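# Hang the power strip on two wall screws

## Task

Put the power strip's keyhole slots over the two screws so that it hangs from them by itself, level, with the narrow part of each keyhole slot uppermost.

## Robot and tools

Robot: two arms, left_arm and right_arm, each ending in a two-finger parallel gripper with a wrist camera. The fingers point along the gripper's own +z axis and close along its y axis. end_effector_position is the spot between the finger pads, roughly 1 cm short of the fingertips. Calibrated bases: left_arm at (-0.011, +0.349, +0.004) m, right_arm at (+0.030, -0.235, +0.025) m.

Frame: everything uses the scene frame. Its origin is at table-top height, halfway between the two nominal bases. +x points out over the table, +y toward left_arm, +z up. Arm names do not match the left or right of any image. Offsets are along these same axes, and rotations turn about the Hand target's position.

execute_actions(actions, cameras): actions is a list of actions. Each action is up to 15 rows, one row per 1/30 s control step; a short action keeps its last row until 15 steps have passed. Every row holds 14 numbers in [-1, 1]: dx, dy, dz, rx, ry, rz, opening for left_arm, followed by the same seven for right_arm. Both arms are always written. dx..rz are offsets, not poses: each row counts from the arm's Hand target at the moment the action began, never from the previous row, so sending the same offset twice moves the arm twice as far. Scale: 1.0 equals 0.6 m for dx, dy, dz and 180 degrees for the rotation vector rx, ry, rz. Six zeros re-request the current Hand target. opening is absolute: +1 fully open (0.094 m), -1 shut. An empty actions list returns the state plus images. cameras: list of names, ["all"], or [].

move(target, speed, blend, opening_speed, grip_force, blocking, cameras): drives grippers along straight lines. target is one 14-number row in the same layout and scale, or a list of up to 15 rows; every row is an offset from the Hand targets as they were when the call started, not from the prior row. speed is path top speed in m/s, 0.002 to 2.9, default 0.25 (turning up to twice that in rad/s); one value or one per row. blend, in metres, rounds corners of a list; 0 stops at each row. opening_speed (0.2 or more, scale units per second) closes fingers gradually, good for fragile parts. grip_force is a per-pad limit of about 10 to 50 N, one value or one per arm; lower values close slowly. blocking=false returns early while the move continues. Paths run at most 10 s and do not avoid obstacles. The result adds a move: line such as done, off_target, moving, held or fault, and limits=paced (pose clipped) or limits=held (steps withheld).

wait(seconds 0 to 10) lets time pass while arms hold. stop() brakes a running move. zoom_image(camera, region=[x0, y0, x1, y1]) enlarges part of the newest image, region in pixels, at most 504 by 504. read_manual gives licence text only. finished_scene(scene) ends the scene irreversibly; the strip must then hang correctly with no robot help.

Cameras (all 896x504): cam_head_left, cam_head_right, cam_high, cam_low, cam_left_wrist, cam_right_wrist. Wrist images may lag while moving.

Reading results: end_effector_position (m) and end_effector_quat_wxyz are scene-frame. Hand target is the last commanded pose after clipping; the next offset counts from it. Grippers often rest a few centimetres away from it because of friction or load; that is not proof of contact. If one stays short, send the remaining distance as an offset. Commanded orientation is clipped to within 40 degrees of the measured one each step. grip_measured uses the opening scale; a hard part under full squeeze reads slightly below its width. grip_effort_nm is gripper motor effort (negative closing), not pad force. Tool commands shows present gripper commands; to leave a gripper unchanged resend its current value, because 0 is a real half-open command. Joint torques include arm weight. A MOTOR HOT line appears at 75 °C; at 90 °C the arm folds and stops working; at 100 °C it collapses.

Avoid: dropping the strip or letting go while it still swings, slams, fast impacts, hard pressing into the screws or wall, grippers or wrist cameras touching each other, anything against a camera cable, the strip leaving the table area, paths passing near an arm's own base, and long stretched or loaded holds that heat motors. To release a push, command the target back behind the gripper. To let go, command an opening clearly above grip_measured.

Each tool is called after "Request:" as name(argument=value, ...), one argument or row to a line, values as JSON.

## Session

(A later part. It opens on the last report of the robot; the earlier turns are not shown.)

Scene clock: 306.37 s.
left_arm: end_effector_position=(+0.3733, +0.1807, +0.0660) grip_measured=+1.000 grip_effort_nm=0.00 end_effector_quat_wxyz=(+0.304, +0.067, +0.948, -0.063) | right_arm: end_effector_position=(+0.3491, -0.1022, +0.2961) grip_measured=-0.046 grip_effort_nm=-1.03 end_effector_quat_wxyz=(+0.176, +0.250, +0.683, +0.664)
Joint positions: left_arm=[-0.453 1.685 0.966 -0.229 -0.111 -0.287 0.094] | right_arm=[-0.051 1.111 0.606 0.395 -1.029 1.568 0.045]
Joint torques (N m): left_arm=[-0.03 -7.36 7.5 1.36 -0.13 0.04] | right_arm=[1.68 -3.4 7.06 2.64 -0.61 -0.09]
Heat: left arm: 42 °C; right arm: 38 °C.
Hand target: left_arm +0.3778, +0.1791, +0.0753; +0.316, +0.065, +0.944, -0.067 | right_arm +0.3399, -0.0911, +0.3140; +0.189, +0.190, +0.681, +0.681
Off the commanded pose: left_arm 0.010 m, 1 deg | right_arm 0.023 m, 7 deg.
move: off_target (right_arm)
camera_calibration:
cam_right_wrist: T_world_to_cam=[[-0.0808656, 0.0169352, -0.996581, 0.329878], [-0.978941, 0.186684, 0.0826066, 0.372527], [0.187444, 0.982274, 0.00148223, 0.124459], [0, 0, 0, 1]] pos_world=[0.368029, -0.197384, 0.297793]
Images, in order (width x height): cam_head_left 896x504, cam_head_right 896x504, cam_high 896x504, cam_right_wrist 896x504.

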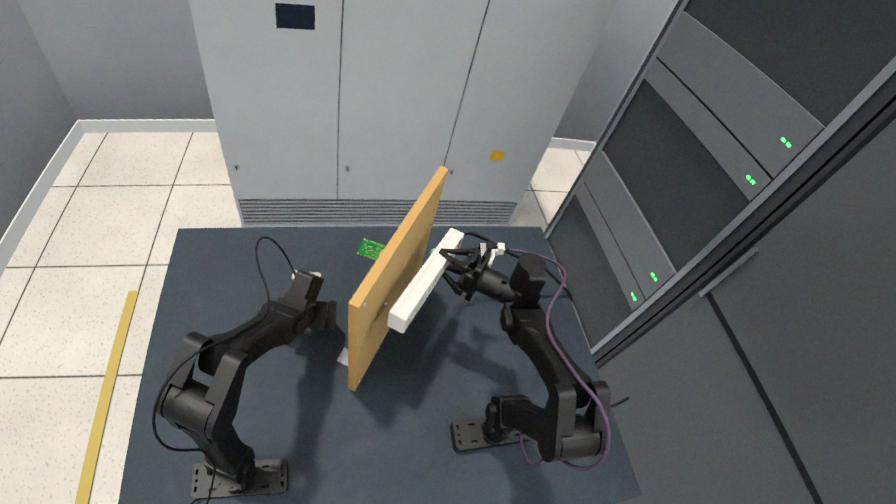

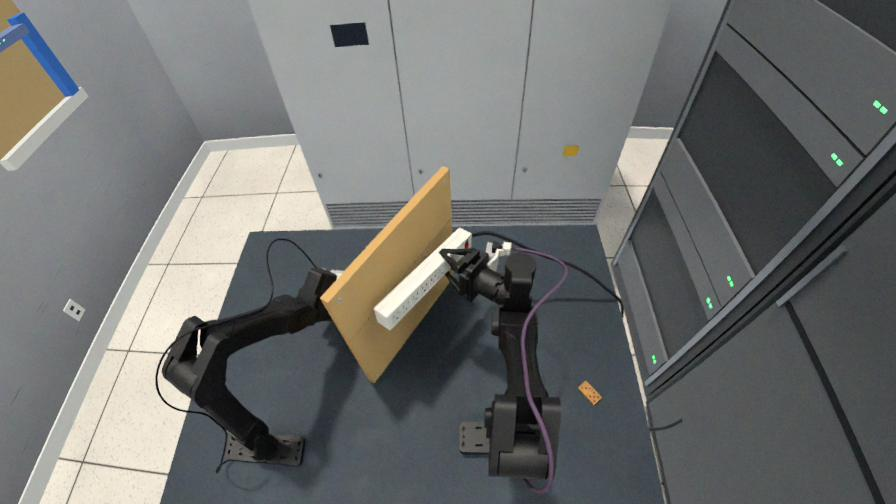

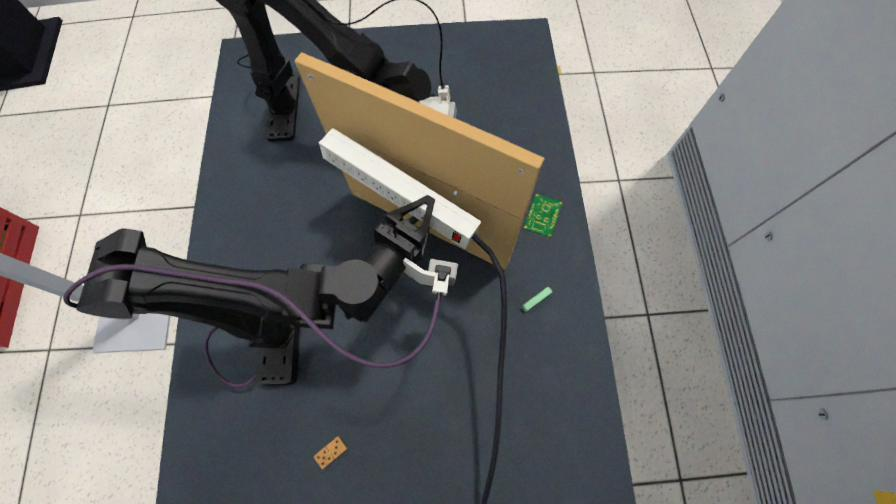

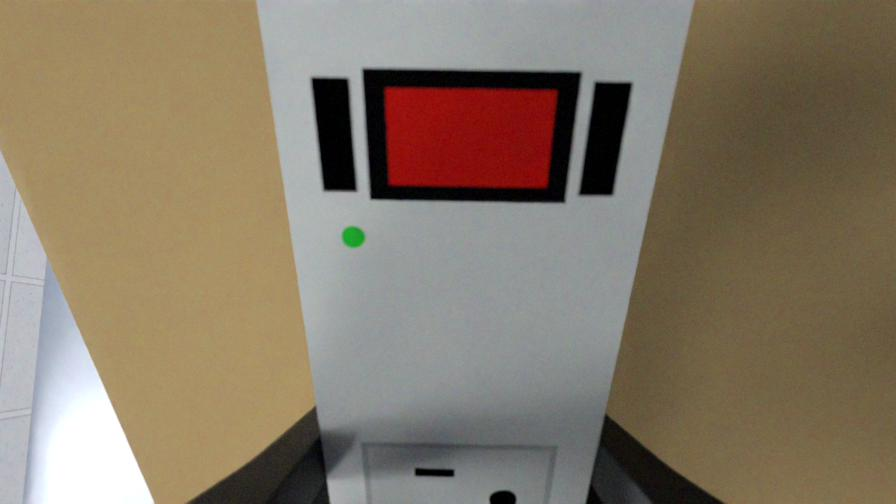

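Request:
move(
  target=[0, 0, 0, 0, 0, 0, 1, 0.0140, 0.0423, -0.0352, 0.0, -0.0457, 0.0230, -0.4],
  speed=0.1,
  cameras=["cam_high", "cam_right_wrist", "cam_head_right"],
)

Request:
zoom_image(
  camera="cam_high",
  region=[310, 110, 410, 210],
)

Request:
zoom_image(
  camera="cam_high",
  region=[410, 150, 510, 250],
)

Scene clock: 312.43 s.
left_arm: end_effector_position=(+0.3733, +0.1807, +0.0660) grip_measured=+1.000 grip_effort_nm=0.00 end_effector_quat_wxyz=(+0.304, +0.067, +0.948, -0.063) | right_arm: end_effector_position=(+0.3594, -0.0761, +0.2767) grip_measured=-0.046 grip_effort_nm=-1.03 end_effector_quat_wxyz=(+0.199, +0.175, +0.679, +0.685)
Joint positions: left_arm=[-0.453 1.685 0.966 -0.229 -0.111 -0.287 0.094] | right_arm=[0.033 1.298 0.532 0.8 -1.023 1.571 0.045]
Joint torques (N m): left_arm=[-0.03 -7.36 7.49 1.36 -0.13 0.04] | right_arm=[1.74 -4.51 6.22 2.61 -0.46 -0.09]
Heat: left arm: 42 °C; right arm: 39 °C.
Hand target: left_arm +0.3778, +0.1791, +0.0753; +0.316, +0.065, +0.944, -0.067 | right_arm +0.3483, -0.0658, +0.2930; +0.213, +0.116, +0.672, +0.700
Off the commanded pose: left_arm 0.010 m, 1 deg | right_arm 0.022 m, 7 deg.
move: off_target (right_arm)
camera_calibration:
cam_right_wrist: T_world_to_cam=[[0.0604996, 0.0129683, -0.998084, 0.260345], [-0.992266, 0.109361, -0.058726, 0.417265], [0.10839, 0.993918, 0.0194843, 0.12127], [0, 0, 0, 1]] pos_world=[0.385143, -0.169541, 0.281988]
Images, in order (width x height): cam_head_right 896x504, cam_high 896x504, cam_right_wrist 896x504.

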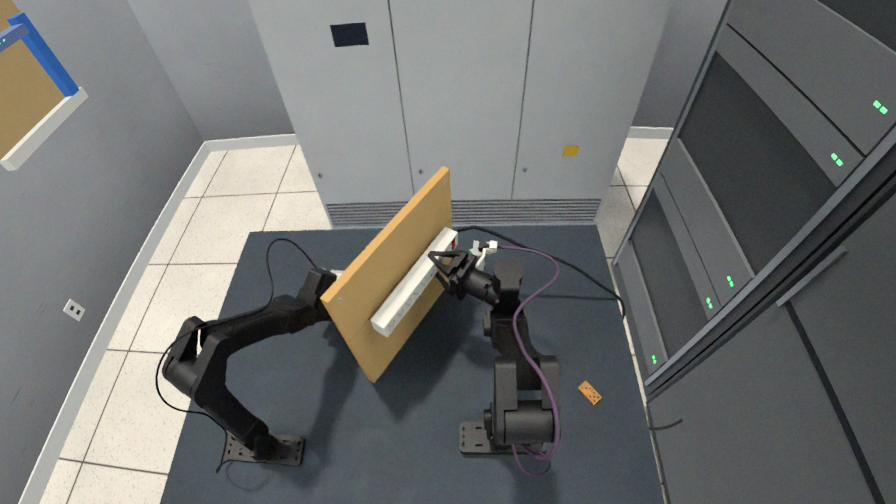

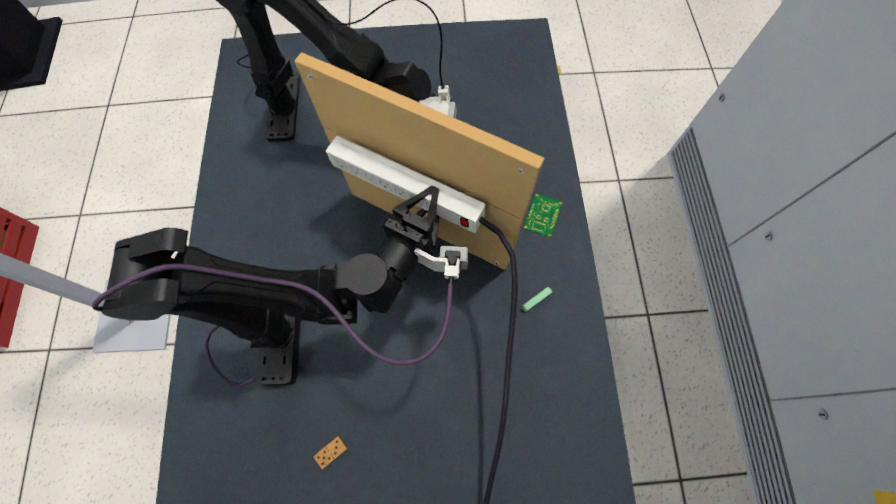

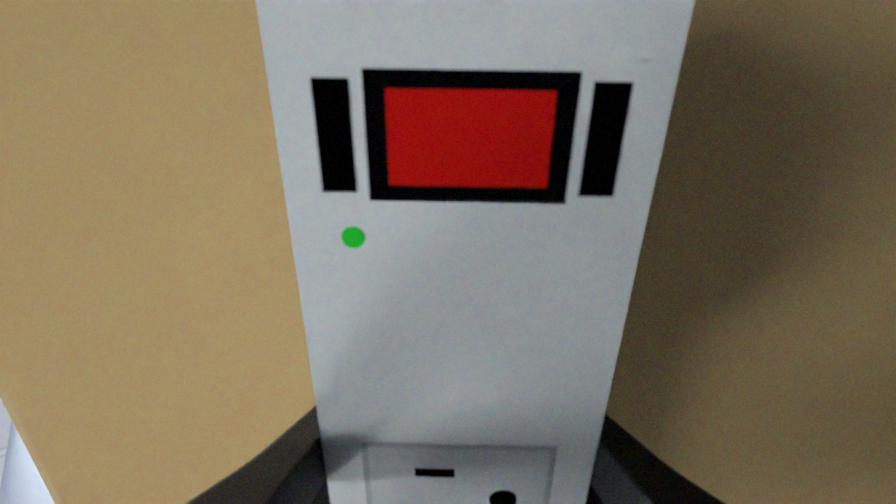

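Scaled by 5.040 from the camera's 896x504 image, which has a finer 1280x720 frame.

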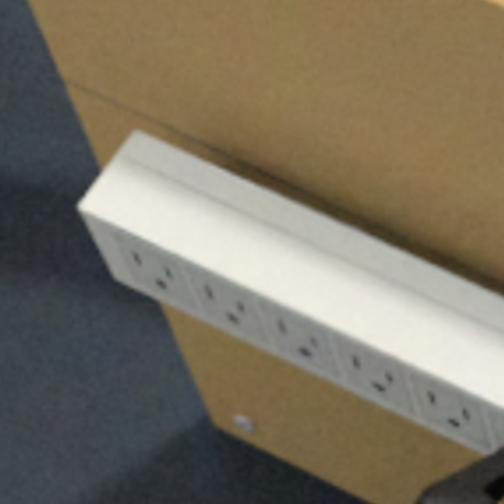

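Scaled by 5.040 from the camera's 896x504 image, which has a finer 1280x720 frame.

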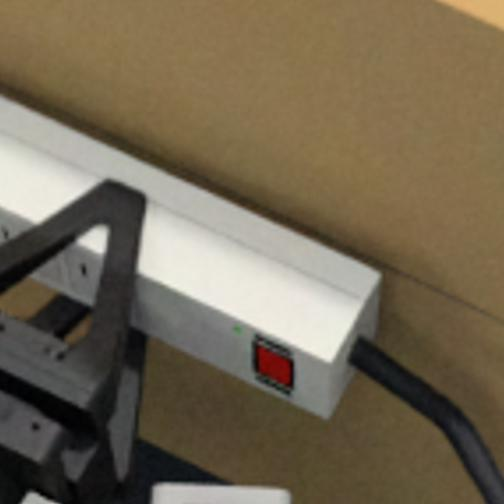

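Request:
zoom_image(
  camera="cam_right_wrist",
  region=[0, 380, 100, 504],
)

Request:
zoom_image(
  camera="cam_head_right",
  region=[350, 210, 480, 350],
)

Scaled by 4.065 from the camera's 896x504 image, which has a finer 1280x720 frame.

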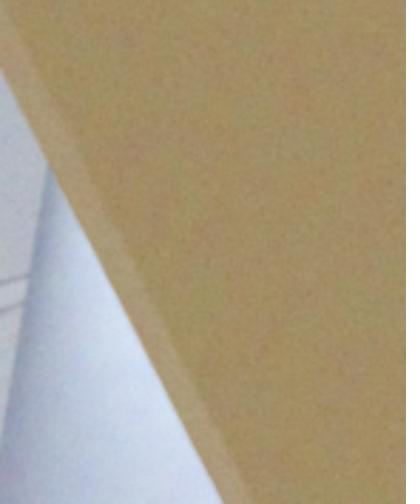

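Scaled by 3.600 from the camera's 896x504 image, which has a finer 1280x720 frame.

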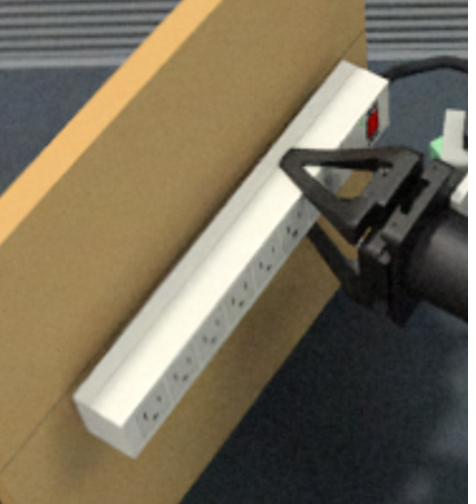

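Request:
move(
  target=[0, 0, 0, 0, 0, 0, 1, 0.0097, 0.0058, -0.025, 0.0031, 0.0052, 0, -0.4],
  speed=0.06,
  cameras=[],
)

Scene clock: 323.90 s.
left_arm: end_effector_position=(+0.3733, +0.1807, +0.0660) grip_measured=+1.000 grip_effort_nm=0.00 end_effector_quat_wxyz=(+0.304, +0.067, +0.948, -0.063) | right_arm: end_effector_position=(+0.3619, -0.0702, +0.2625) grip_measured=-0.046 grip_effort_nm=-1.03 end_effector_quat_wxyz=(+0.189, +0.172, +0.678, +0.689)
Joint positions: left_arm=[-0.453 1.685 0.966 -0.229 -0.111 -0.287 0.094] | right_arm=[0.05 1.37 0.51 0.903 -1.024 1.589 0.045]
Joint torques (N m): left_arm=[-0.03 -7.36 7.5 1.36 -0.13 0.04] | right_arm=[1.44 -4.64 6.16 2.56 -0.3 -0.08]
Heat: left arm: 42 °C; right arm: 40 °C.
Hand target: left_arm +0.3778, +0.1791, +0.0753; +0.316, +0.065, +0.944, -0.067 | right_arm +0.3540, -0.0623, +0.2779; +0.207, +0.122, +0.670, +0.702
Off the commanded pose: left_arm 0.010 m, 1 deg | right_arm 0.019 m, 6 deg.
move: off_target (right_arm)
No camera images: "cameras" was empty.

Request:
move(
  target=[0, 0, 0, 0, 0, 0, 1, 0.0165, 0.0095, 0, -0.0059, 0.0062, -0.0061, -0.4],
  speed=0.04,
  cameras=["cam_high", "cam_right_wrist", "cam_head_right"],
)

Request:
zoom_image(
  camera="cam_high",
  region=[310, 110, 410, 210],
)

Request:
zoom_image(
  camera="cam_high",
  region=[410, 150, 510, 250],
)

Request:
zoom_image(
  camera="cam_head_right",
  region=[350, 210, 480, 350],
)

Scene clock: 333.37 s.
left_arm: end_effector_position=(+0.3733, +0.1807, +0.0660) grip_measured=+1.000 grip_effort_nm=0.00 end_effector_quat_wxyz=(+0.304, +0.067, +0.948, -0.063) | right_arm: end_effector_position=(+0.3637, -0.0642, +0.2533) grip_measured=-0.046 grip_effort_nm=-1.03 end_effector_quat_wxyz=(+0.183, +0.183, +0.684, +0.682)
Joint positions: left_arm=[-0.453 1.685 0.966 -0.229 -0.111 -0.287 0.094] | right_arm=[0.077 1.378 0.51 0.862 -0.99 1.566 0.045]
Joint torques (N m): left_arm=[-0.03 -7.36 7.5 1.36 -0.13 0.03] | right_arm=[1.46 -5.03 9.5 2.22 -0.22 -0.17]
Motor temperatures (°C): left_arm=[26 32 42 38 27 27 27] | right_arm=[29 29 37 42 26 25 25]
Heat: left arm: 42 °C; right arm: 42 °C.
Hand target: left_arm +0.3778, +0.1791, +0.0753; +0.316, +0.065, +0.944, -0.067 | right_arm +0.3640, -0.0566, +0.2778; +0.208, +0.134, +0.678, +0.692
Off the commanded pose: left_arm 0.010 m, 1 deg | right_arm 0.026 m, 7 deg.
move: off_target (right_arm)
camera_calibration:
cam_right_wrist: T_world_to_cam=[[0.0243302, 0.00998053, -0.999654, 0.249943], [-0.994889, 0.0982665, -0.0232332, 0.410196], [0.0980007, 0.99511, 0.0123204, 0.115116], [0, 0, 0, 1]] pos_world=[0.390736, -0.157356, 0.257969]
Images, in order (width x height): cam_head_right 896x504, cam_high 896x504, cam_right_wrist 896x504.

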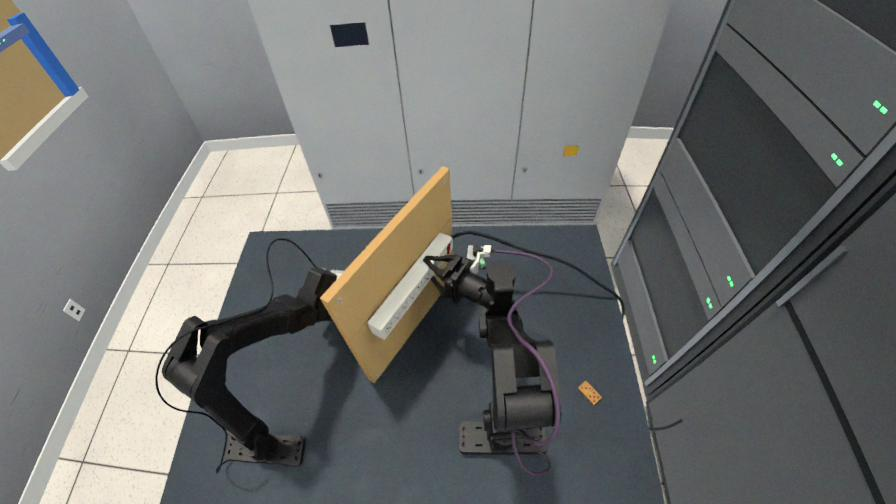

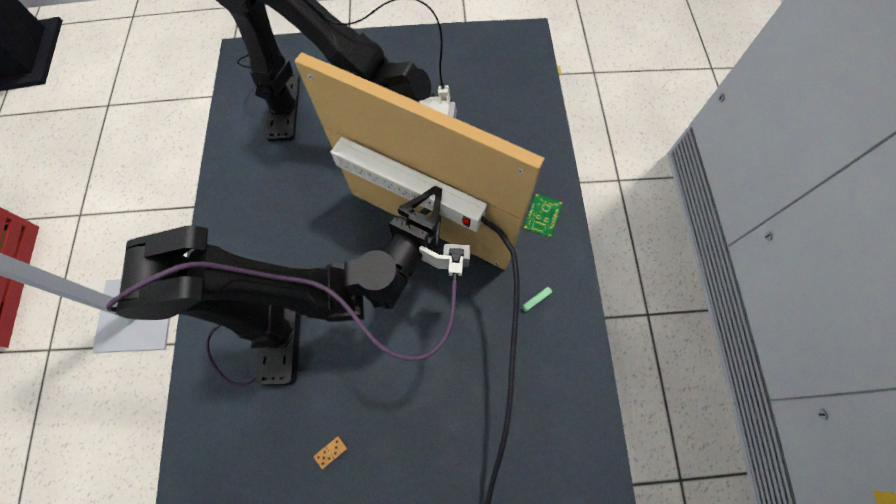

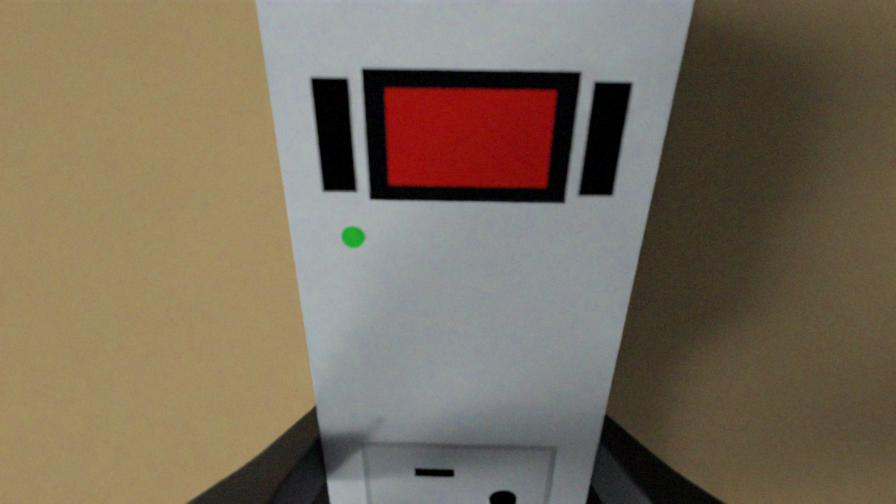

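Scaled by 5.040 from the camera's 896x504 image, which has a finer 1280x720 frame.

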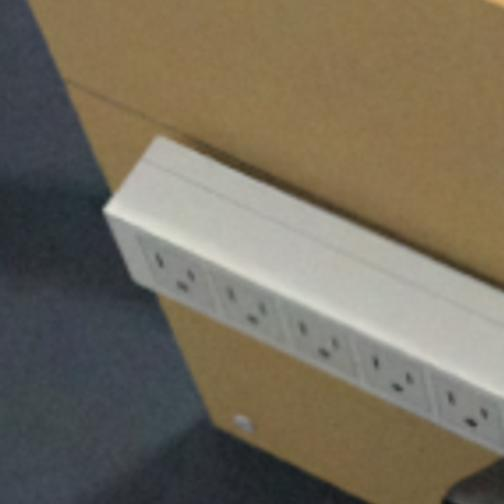

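Scaled by 5.040 from the camera's 896x504 image, which has a finer 1280x720 frame.

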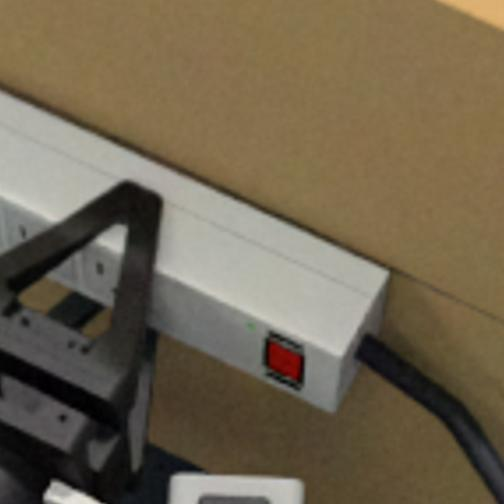

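Scaled by 3.600 from the camera's 896x504 image, which has a finer 1280x720 frame.

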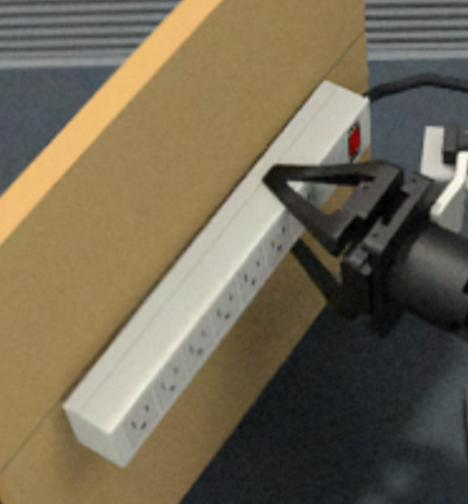

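Request:
wait(
  seconds=0.1,
  cameras=["cam_head_left", "cam_high", "cam_head_right"],
)

Request:
zoom_image(
  camera="cam_head_left",
  region=[350, 270, 430, 350],
)

Request:
zoom_image(
  camera="cam_head_left",
  region=[400, 210, 480, 290],
)

Request:
zoom_image(
  camera="cam_head_left",
  region=[340, 160, 460, 400],
)

Scene clock: 341.33 s.
left_arm: end_effector_position=(+0.3733, +0.1807, +0.0660) grip_measured=+1.000 grip_effort_nm=0.00 end_effector_quat_wxyz=(+0.304, +0.067, +0.948, -0.063) | right_arm: end_effector_position=(+0.3637, -0.0642, +0.2533) grip_measured=-0.046 grip_effort_nm=-1.03 end_effector_quat_wxyz=(+0.183, +0.183, +0.684, +0.682)
Joint positions: left_arm=[-0.453 1.685 0.966 -0.229 -0.111 -0.287 0.094] | right_arm=[0.077 1.378 0.51 0.862 -0.99 1.564 0.045]
Joint torques (N m): left_arm=[-0.05 -7.36 7.5 1.36 -0.13 0.04] | right_arm=[1.32 -4.98 9.7 2.27 -0.26 -0.16]
Heat: left arm: 43 °C; right arm: 42 °C.
Hand target: left_arm +0.3778, +0.1791, +0.0753; +0.316, +0.065, +0.944, -0.067 | right_arm +0.3640, -0.0566, +0.2778; +0.208, +0.134, +0.678, +0.692
Tool commands: left_gripper/opening=+1.0 right_gripper/opening=-0.4
Off the commanded pose: left_arm 0.010 m, 1 deg | right_arm 0.026 m, 7 deg.
wait: 0.10 s; at rest from the start
Images, in order (width x height): cam_head_left 896x504, cam_head_right 896x504, cam_high 896x504.

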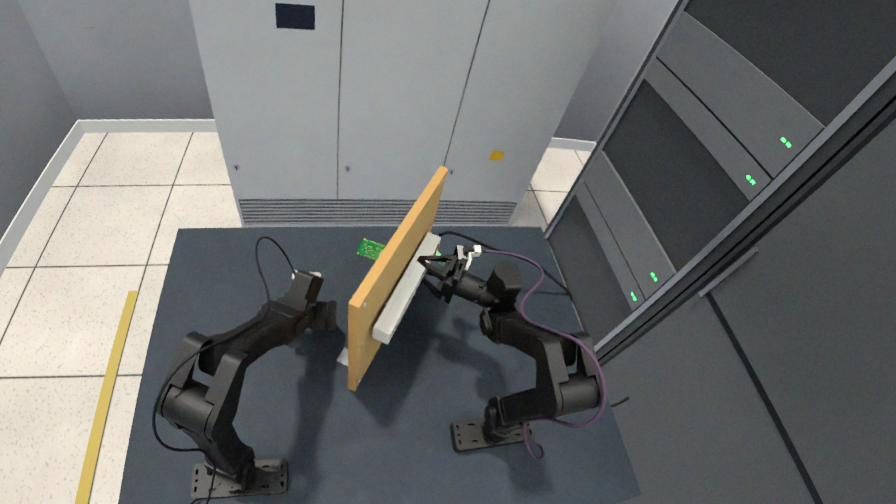

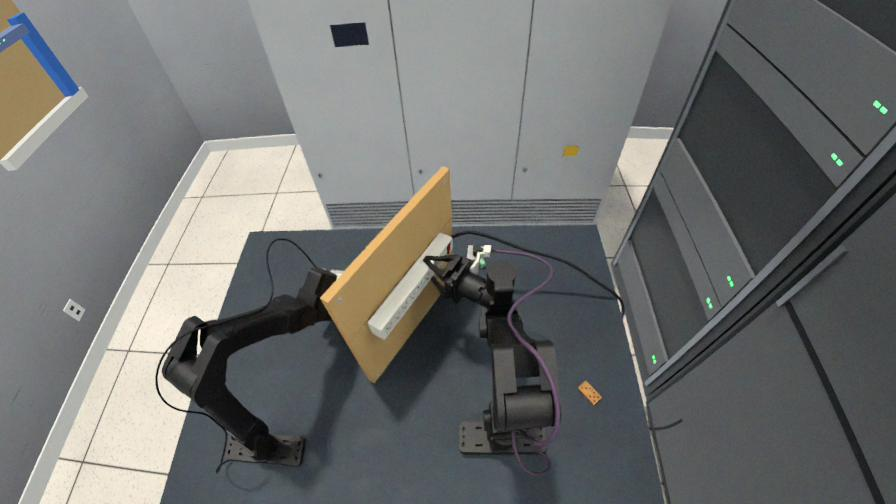

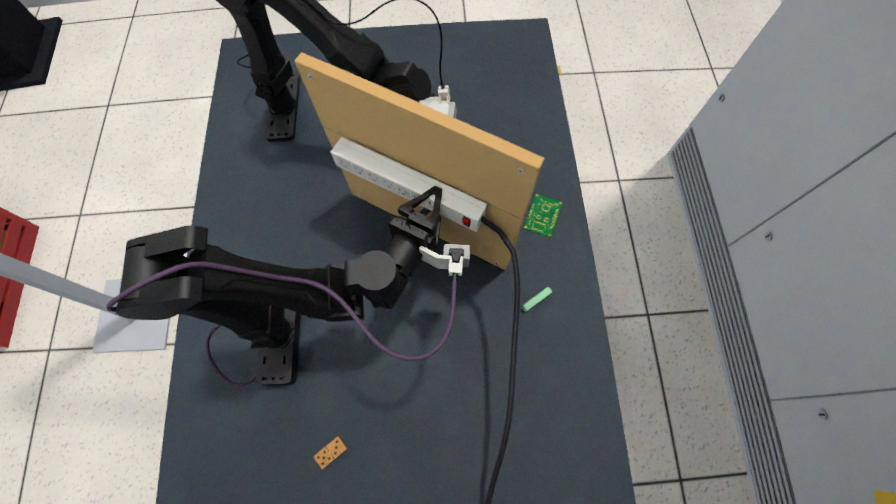

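Scaled by 6.300 from the camera's 896x504 image, which has a finer 1280x720 frame.

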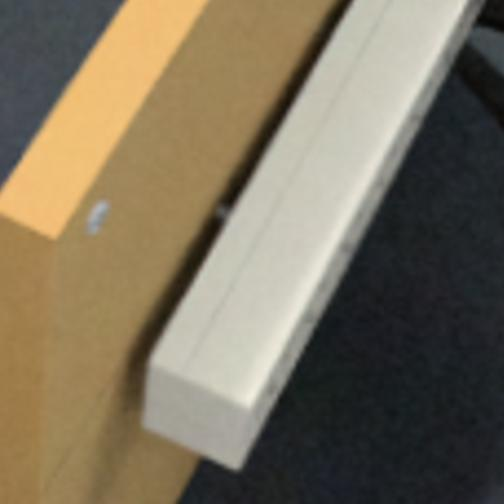

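Scaled by 6.300 from the camera's 896x504 image, which has a finer 1280x720 frame.

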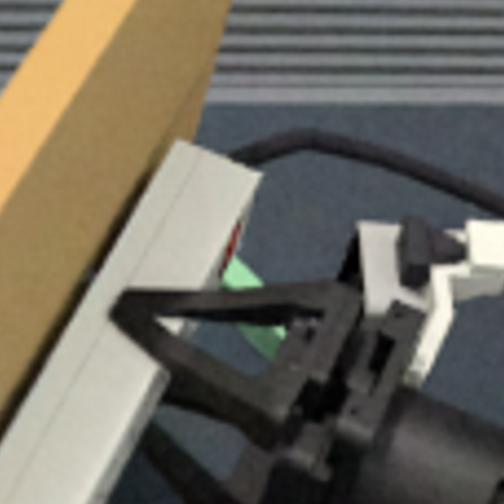

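Scaled by 2.100 from the camera's 896x504 image, which has a finer 1280x720 frame.

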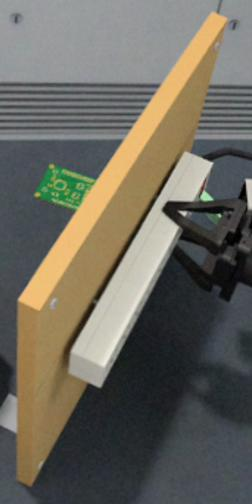

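Request:
zoom_image(
  camera="cam_head_left",
  region=[368, 286, 408, 326],
)

Request:
zoom_image(
  camera="cam_head_left",
  region=[398, 236, 438, 276],
)

Request:
zoom_image(
  camera="cam_high",
  region=[360, 130, 420, 190],
)

Request:
zoom_image(
  camera="cam_head_right",
  region=[370, 250, 430, 310],
)

Scaled by 12.600 from the camera's 896x504 image, which has a finer 1280x720 frame.

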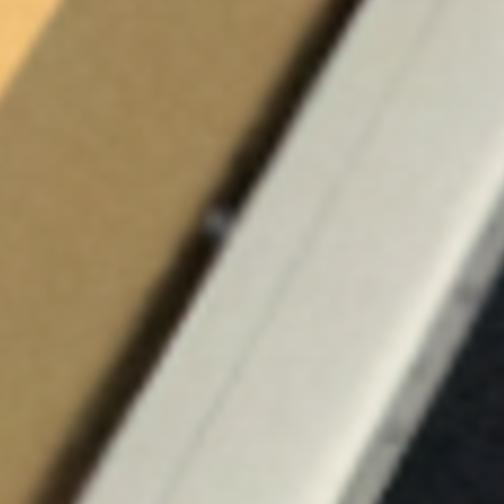

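Scaled by 12.600 from the camera's 896x504 image, which has a finer 1280x720 frame.

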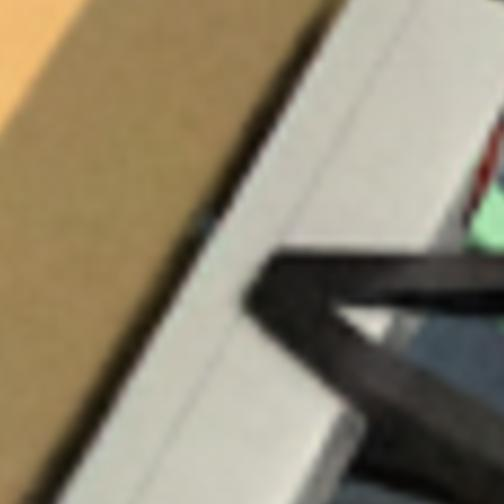

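Scaled by 8.400 from the camera's 896x504 image, which has a finer 1280x720 frame.

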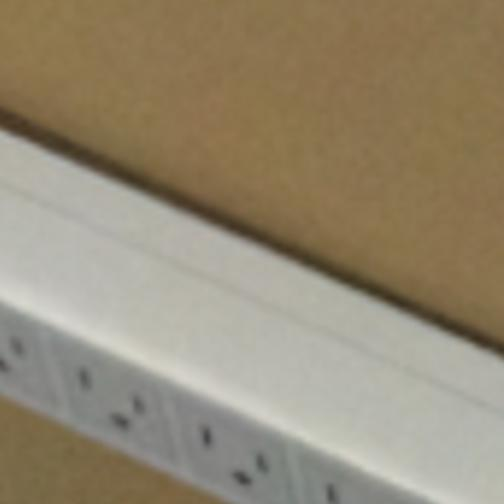

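Scaled by 8.400 from the camera's 896x504 image, which has a finer 1280x720 frame.

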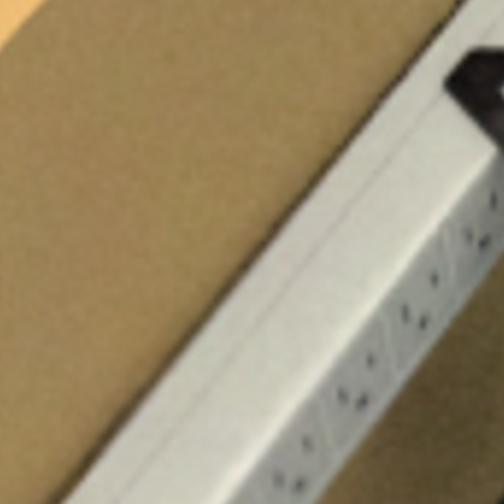

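Request:
move(
  target=[0, 0, 0, 0, 0, 0, 1, 0.0076, -0.0116, 0.0092, 0.0025, 0.0042, 0, -0.4],
  speed=0.05,
  cameras=[],
)

Scene clock: 357.80 s.
left_arm: end_effector_position=(+0.3733, +0.1807, +0.0660) grip_measured=+1.000 grip_effort_nm=0.00 end_effector_quat_wxyz=(+0.304, +0.067, +0.948, -0.063) | right_arm: end_effector_position=(+0.3678, -0.0679, +0.2588) grip_measured=-0.046 grip_effort_nm=-1.03 end_effector_quat_wxyz=(+0.184, +0.185, +0.683, +0.682)
Joint positions: left_arm=[-0.453 1.685 0.966 -0.229 -0.111 -0.287 0.094] | right_arm=[0.062 1.378 0.533 0.843 -1.001 1.571 0.045]
Joint torques (N m): left_arm=[-0.03 -7.36 7.5 1.36 -0.13 0.04] | right_arm=[0.12 -4.6 10.14 2.23 -0.39 -0.07]
Heat: left arm: 43 °C; right arm: 42 °C.
Hand target: left_arm +0.3778, +0.1791, +0.0753; +0.316, +0.065, +0.944, -0.067 | right_arm +0.3686, -0.0635, +0.2835; +0.203, +0.139, +0.676, +0.694
Off the commanded pose: left_arm 0.010 m, 1 deg | right_arm 0.025 m, 6 deg.
move: off_target (right_arm)
No camera images: "cameras" was empty.

Request:
move(
  target=[0, 0, 0, 0, 0, 0, 1, 0.001, 0, 0.001, 0.0038, 0.0063, 0, -0.4],
  speed=0.05,
  cameras=["cam_high", "cam_head_left", "cam_head_right"],
)

Request:
zoom_image(
  camera="cam_high",
  region=[320, 110, 400, 190],
)

Request:
zoom_image(
  camera="cam_high",
  region=[430, 160, 510, 240],
)

Request:
zoom_image(
  camera="cam_head_left",
  region=[368, 286, 408, 326],
)

Request:
zoom_image(
  camera="cam_head_left",
  region=[398, 226, 438, 266],
)

Scene clock: 360.30 s.
left_arm: end_effector_position=(+0.3733, +0.1807, +0.0660) grip_measured=+1.000 grip_effort_nm=0.00 end_effector_quat_wxyz=(+0.304, +0.067, +0.948, -0.063) | right_arm: end_effector_position=(+0.3677, -0.0678, +0.2583) grip_measured=-0.046 grip_effort_nm=-1.03 end_effector_quat_wxyz=(+0.174, +0.194, +0.681, +0.684)
Joint positions: left_arm=[-0.453 1.685 0.966 -0.229 -0.111 -0.287 0.094] | right_arm=[0.062 1.378 0.533 0.839 -1.002 1.593 0.045]
Joint torques (N m): left_arm=[-0.02 -7.36 7.5 1.36 -0.13 0.03] | right_arm=[0.13 -4.66 10.04 2.26 -0.33 -0.07]
Heat: left arm: 43 °C; right arm: 42 °C.
Hand target: left_arm +0.3778, +0.1791, +0.0753; +0.316, +0.065, +0.944, -0.067 | right_arm +0.3691, -0.0635, +0.2840; +0.195, +0.147, +0.674, +0.697
Off the commanded pose: left_arm 0.010 m, 1 deg | right_arm 0.026 m, 6 deg.
move: off_target (right_arm)
Images, in order (width x height): cam_head_left 896x504, cam_head_right 896x504, cam_high 896x504.

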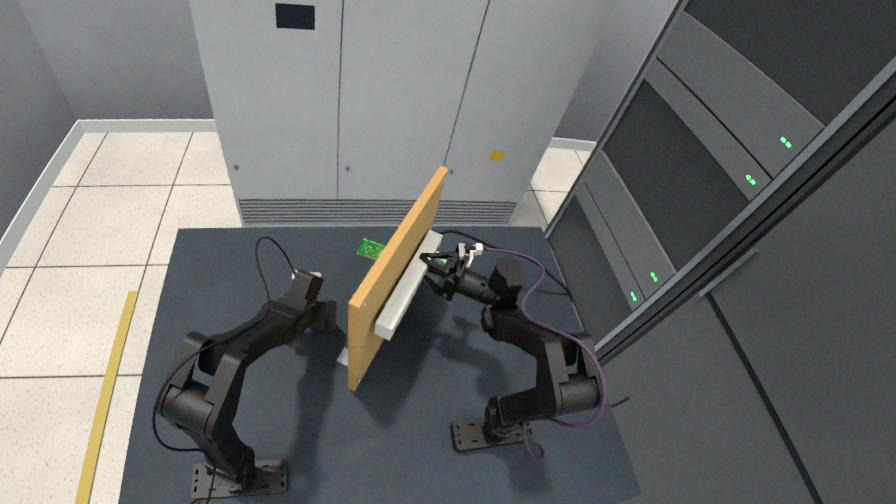

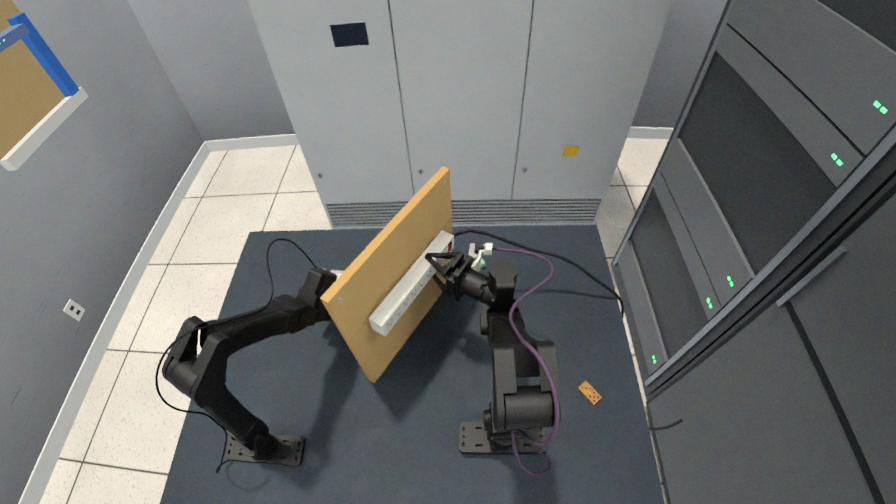

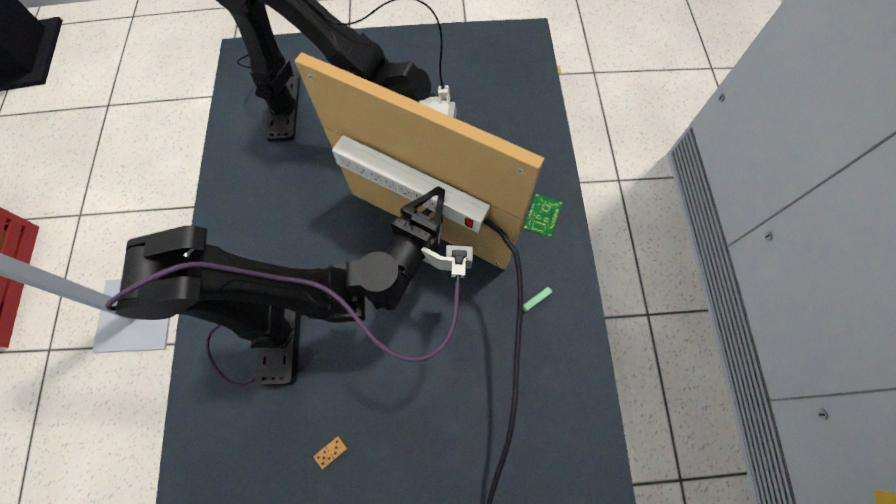

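Scaled by 6.300 from the camera's 896x504 image, which has a finer 1280x720 frame.

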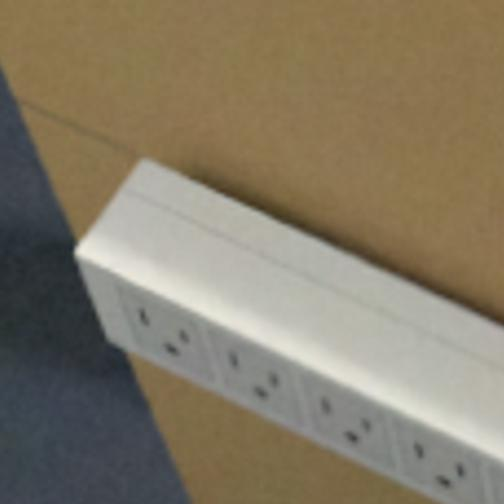

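Scaled by 6.300 from the camera's 896x504 image, which has a finer 1280x720 frame.

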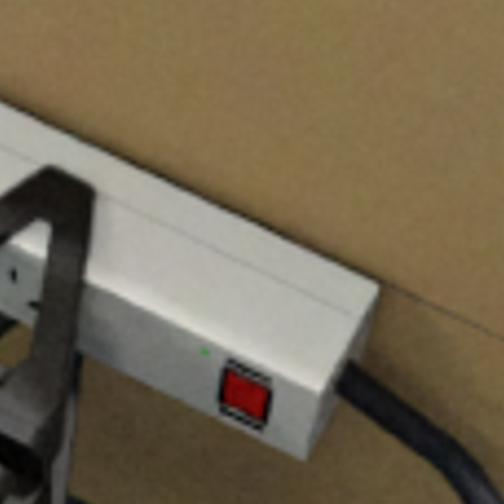

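Scaled by 12.600 from the camera's 896x504 image, which has a finer 1280x720 frame.

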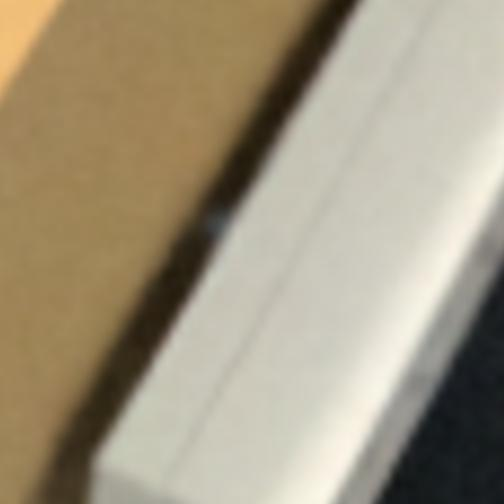

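Scaled by 12.600 from the camera's 896x504 image, which has a finer 1280x720 frame.

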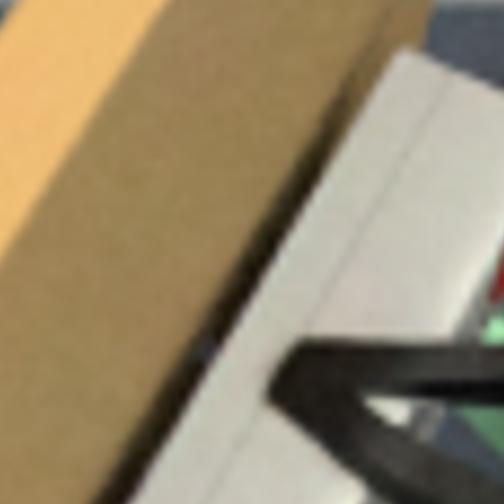

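Request:
move(
  target=[0, 0, 0, 0, 0, 0, 1, -0.0017, -0.0029, 0.0083, -0.0046, -0.0076, 0, -0.4],
  speed=0.05,
  cameras=[],
)

Scene clock: 365.40 s.
left_arm: end_effector_position=(+0.3733, +0.1807, +0.0660) grip_measured=+1.000 grip_effort_nm=0.00 end_effector_quat_wxyz=(+0.304, +0.067, +0.948, -0.063) | right_arm: end_effector_position=(+0.3689, -0.0688, +0.2588) grip_measured=-0.046 grip_effort_nm=-1.03 end_effector_quat_wxyz=(+0.175, +0.191, +0.684, +0.682)
Joint positions: left_arm=[-0.453 1.685 0.966 -0.229 -0.111 -0.287 0.094] | right_arm=[0.057 1.378 0.544 0.818 -1.009 1.578 0.045]
Joint torques (N m): left_arm=[-0.03 -7.36 7.49 1.36 -0.13 0.04] | right_arm=[0.16 -6.15 10.17 2.18 -0.36 -0.14]
Heat: left arm: 43 °C; right arm: 42 °C.
Hand target: left_arm +0.3778, +0.1791, +0.0753; +0.316, +0.065, +0.944, -0.067 | right_arm +0.3682, -0.0653, +0.2890; +0.205, +0.137, +0.677, +0.694
Off the commanded pose: left_arm 0.010 m, 1 deg | right_arm 0.030 m, 7 deg.
move: off_target (right_arm)
No camera images: "cameras" was empty.

Request:
move(
  target=[0, 0, 0, 0, 0, 0, 1, -0.0008, -0.0014, 0.0083, -0.0026, -0.0043, 0, -0.4],
  speed=0.05,
  cameras=[],
)

Scene clock: 367.03 s.
left_arm: end_effector_position=(+0.3733, +0.1807, +0.0660) grip_measured=+1.000 grip_effort_nm=0.00 end_effector_quat_wxyz=(+0.304, +0.067, +0.948, -0.063) | right_arm: end_effector_position=(+0.3704, -0.0696, +0.2586) grip_measured=-0.046 grip_effort_nm=-1.03 end_effector_quat_wxyz=(+0.176, +0.191, +0.687, +0.679)
Joint positions: left_arm=[-0.453 1.685 0.966 -0.229 -0.111 -0.287 0.094] | right_arm=[0.054 1.378 0.555 0.791 -1.013 1.561 0.045]
Joint torques (N m): left_arm=[-0.02 -7.38 7.5 1.36 -0.13 0.04] | right_arm=[0.34 -7.9 10.06 2.14 -0.34 -0.11]
Heat: left arm: 43 °C; right arm: 42 °C.
Hand target: left_arm +0.3778, +0.1791, +0.0753; +0.316, +0.065, +0.944, -0.067 | right_arm +0.3677, -0.0662, +0.2940; +0.210, +0.132, +0.678, +0.692
Off the commanded pose: left_arm 0.010 m, 1 deg | right_arm 0.036 m, 8 deg.
move: off_target (right_arm)
No camera images: "cameras" was empty.

Request:
move(
  target=[0, 0, 0, 0, 0, 0, 1, -0.0108, -0.005, 0.025, -0.0008, -0.0014, 0, -0.4],
  speed=0.04,
  cameras=[],
)

Scene clock: 370.27 s.
left_arm: end_effector_position=(+0.3733, +0.1807, +0.0660) grip_measured=+1.000 grip_effort_nm=0.00 end_effector_quat_wxyz=(+0.304, +0.067, +0.948, -0.063) | right_arm: end_effector_position=(+0.3663, -0.0731, +0.2713) grip_measured=-0.046 grip_effort_nm=-1.03 end_effector_quat_wxyz=(+0.176, +0.193, +0.687, +0.678)
Joint positions: left_arm=[-0.453 1.685 0.966 -0.229 -0.111 -0.287 0.094] | right_arm=[0.042 1.319 0.576 0.707 -1.021 1.558 0.045]
Joint torques (N m): left_arm=[-0.03 -7.36 7.5 1.36 -0.13 0.03] | right_arm=[0.32 -7.71 10.48 2.25 -0.39 -0.13]
Heat: left arm: 43 °C; right arm: 42 °C.
Hand target: left_arm +0.3778, +0.1791, +0.0753; +0.316, +0.065, +0.944, -0.067 | right_arm +0.3612, -0.0692, +0.3090; +0.212, +0.130, +0.679, +0.691
Off the commanded pose: left_arm 0.010 m, 1 deg | right_arm 0.038 m, 8 deg.
move: off_target (right_arm)
No camera images: "cameras" was empty.

Request:
move(
  target=[0, 0, 0, 0, 0, 0, 1, 0.0157, 0.0308, 0, -0.0012, -0.0019, 0, -0.4],
  speed=0.03,
  cameras=[],
)

Scene clock: 372.80 s.
left_arm: end_effector_position=(+0.3733, +0.1807, +0.0660) grip_measured=+1.000 grip_effort_nm=0.00 end_effector_quat_wxyz=(+0.304, +0.067, +0.948, -0.063) | right_arm: end_effector_position=(+0.3683, -0.0652, +0.2745) grip_measured=-0.046 grip_effort_nm=-1.03 end_effector_quat_wxyz=(+0.180, +0.191, +0.688, +0.677)
Joint positions: left_arm=[-0.453 1.685 0.966 -0.229 -0.111 -0.287 0.094] | right_arm=[0.075 1.319 0.59 0.694 -0.984 1.553 0.045]
Joint torques (N m): left_arm=[-0.02 -7.38 7.5 1.36 -0.13 0.04] | right_arm=[3.22 -4.18 11.96 2.35 -0.11 -0.25]
Heat: left arm: 43 °C; right arm: 42 °C.
Hand target: left_arm +0.3778, +0.1791, +0.0753; +0.316, +0.065, +0.944, -0.067 | right_arm +0.3707, -0.0507, +0.3089; +0.214, +0.128, +0.679, +0.690
Off the commanded pose: left_arm 0.010 m, 1 deg | right_arm 0.037 m, 8 deg.
move: off_target (right_arm)
No camera images: "cameras" was empty.

Request:
move(
  target=[0, 0, 0, 0, 0, 0, 1, 0.0015, -0.0009, -0.0783, 0, 0, 0, -0.4],
  speed=0.016,
  cameras=["cam_high", "cam_head_left"],
)

Scene clock: 377.43 s.
left_arm: end_effector_position=(+0.3733, +0.1807, +0.0660) grip_measured=+1.000 grip_effort_nm=0.00 end_effector_quat_wxyz=(+0.304, +0.067, +0.948, -0.063) | right_arm: end_effector_position=(+0.3665, -0.0646, +0.2691) grip_measured=-0.046 grip_effort_nm=-1.03 end_effector_quat_wxyz=(+0.214, +0.130, +0.676, +0.694)
Joint positions: left_arm=[-0.453 1.685 0.966 -0.229 -0.111 -0.287 0.094] | right_arm=[0.062 1.424 0.534 0.996 -1.037 1.552 0.045]
Joint torques (N m): left_arm=[-0.03 -7.38 7.5 1.36 -0.13 0.04] | right_arm=[4.37 -2.09 6.45 1.66 0.48 -0.29]
Heat: left arm: 43 °C; right arm: 42 °C.
Hand target: left_arm +0.3778, +0.1791, +0.0753; +0.316, +0.065, +0.944, -0.067 | right_arm +0.3715, -0.0512, +0.2619; +0.214, +0.128, +0.679, +0.690
Off the commanded pose: left_arm 0.010 m, 1 deg | right_arm 0.016 m, 1 deg.
move: off_target (right_arm)
Images, in order (width x height): cam_head_left 896x504, cam_high 896x504.

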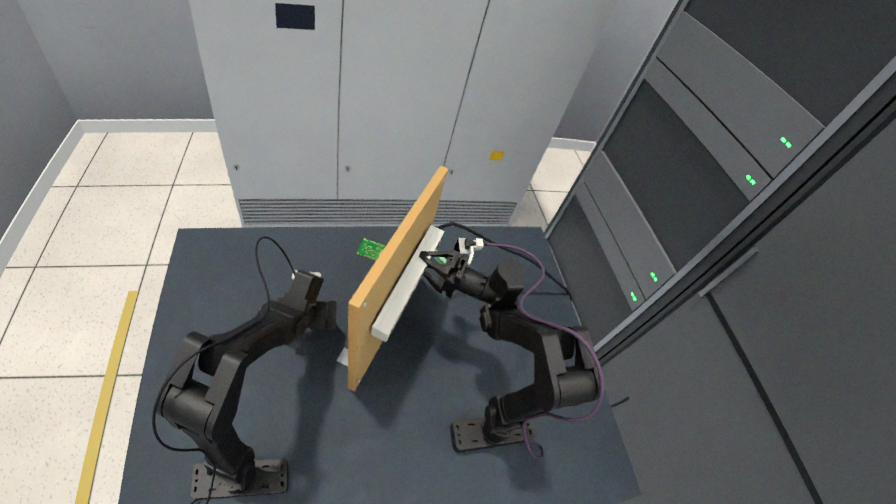

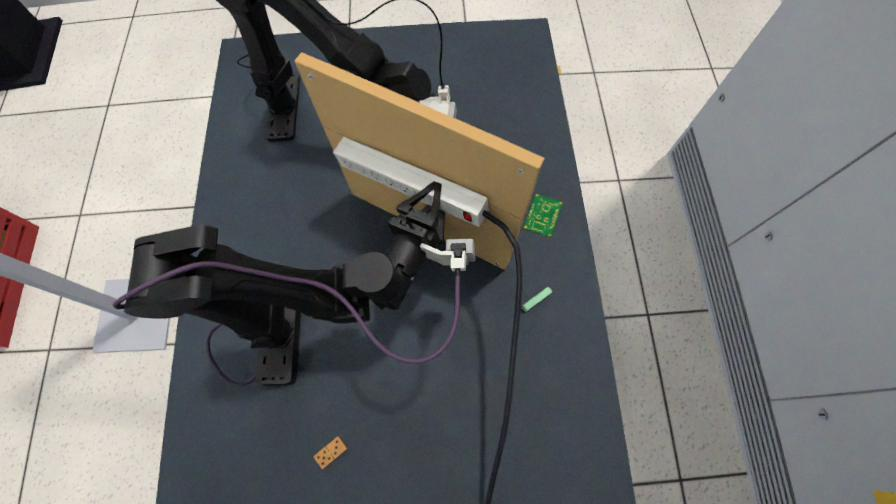

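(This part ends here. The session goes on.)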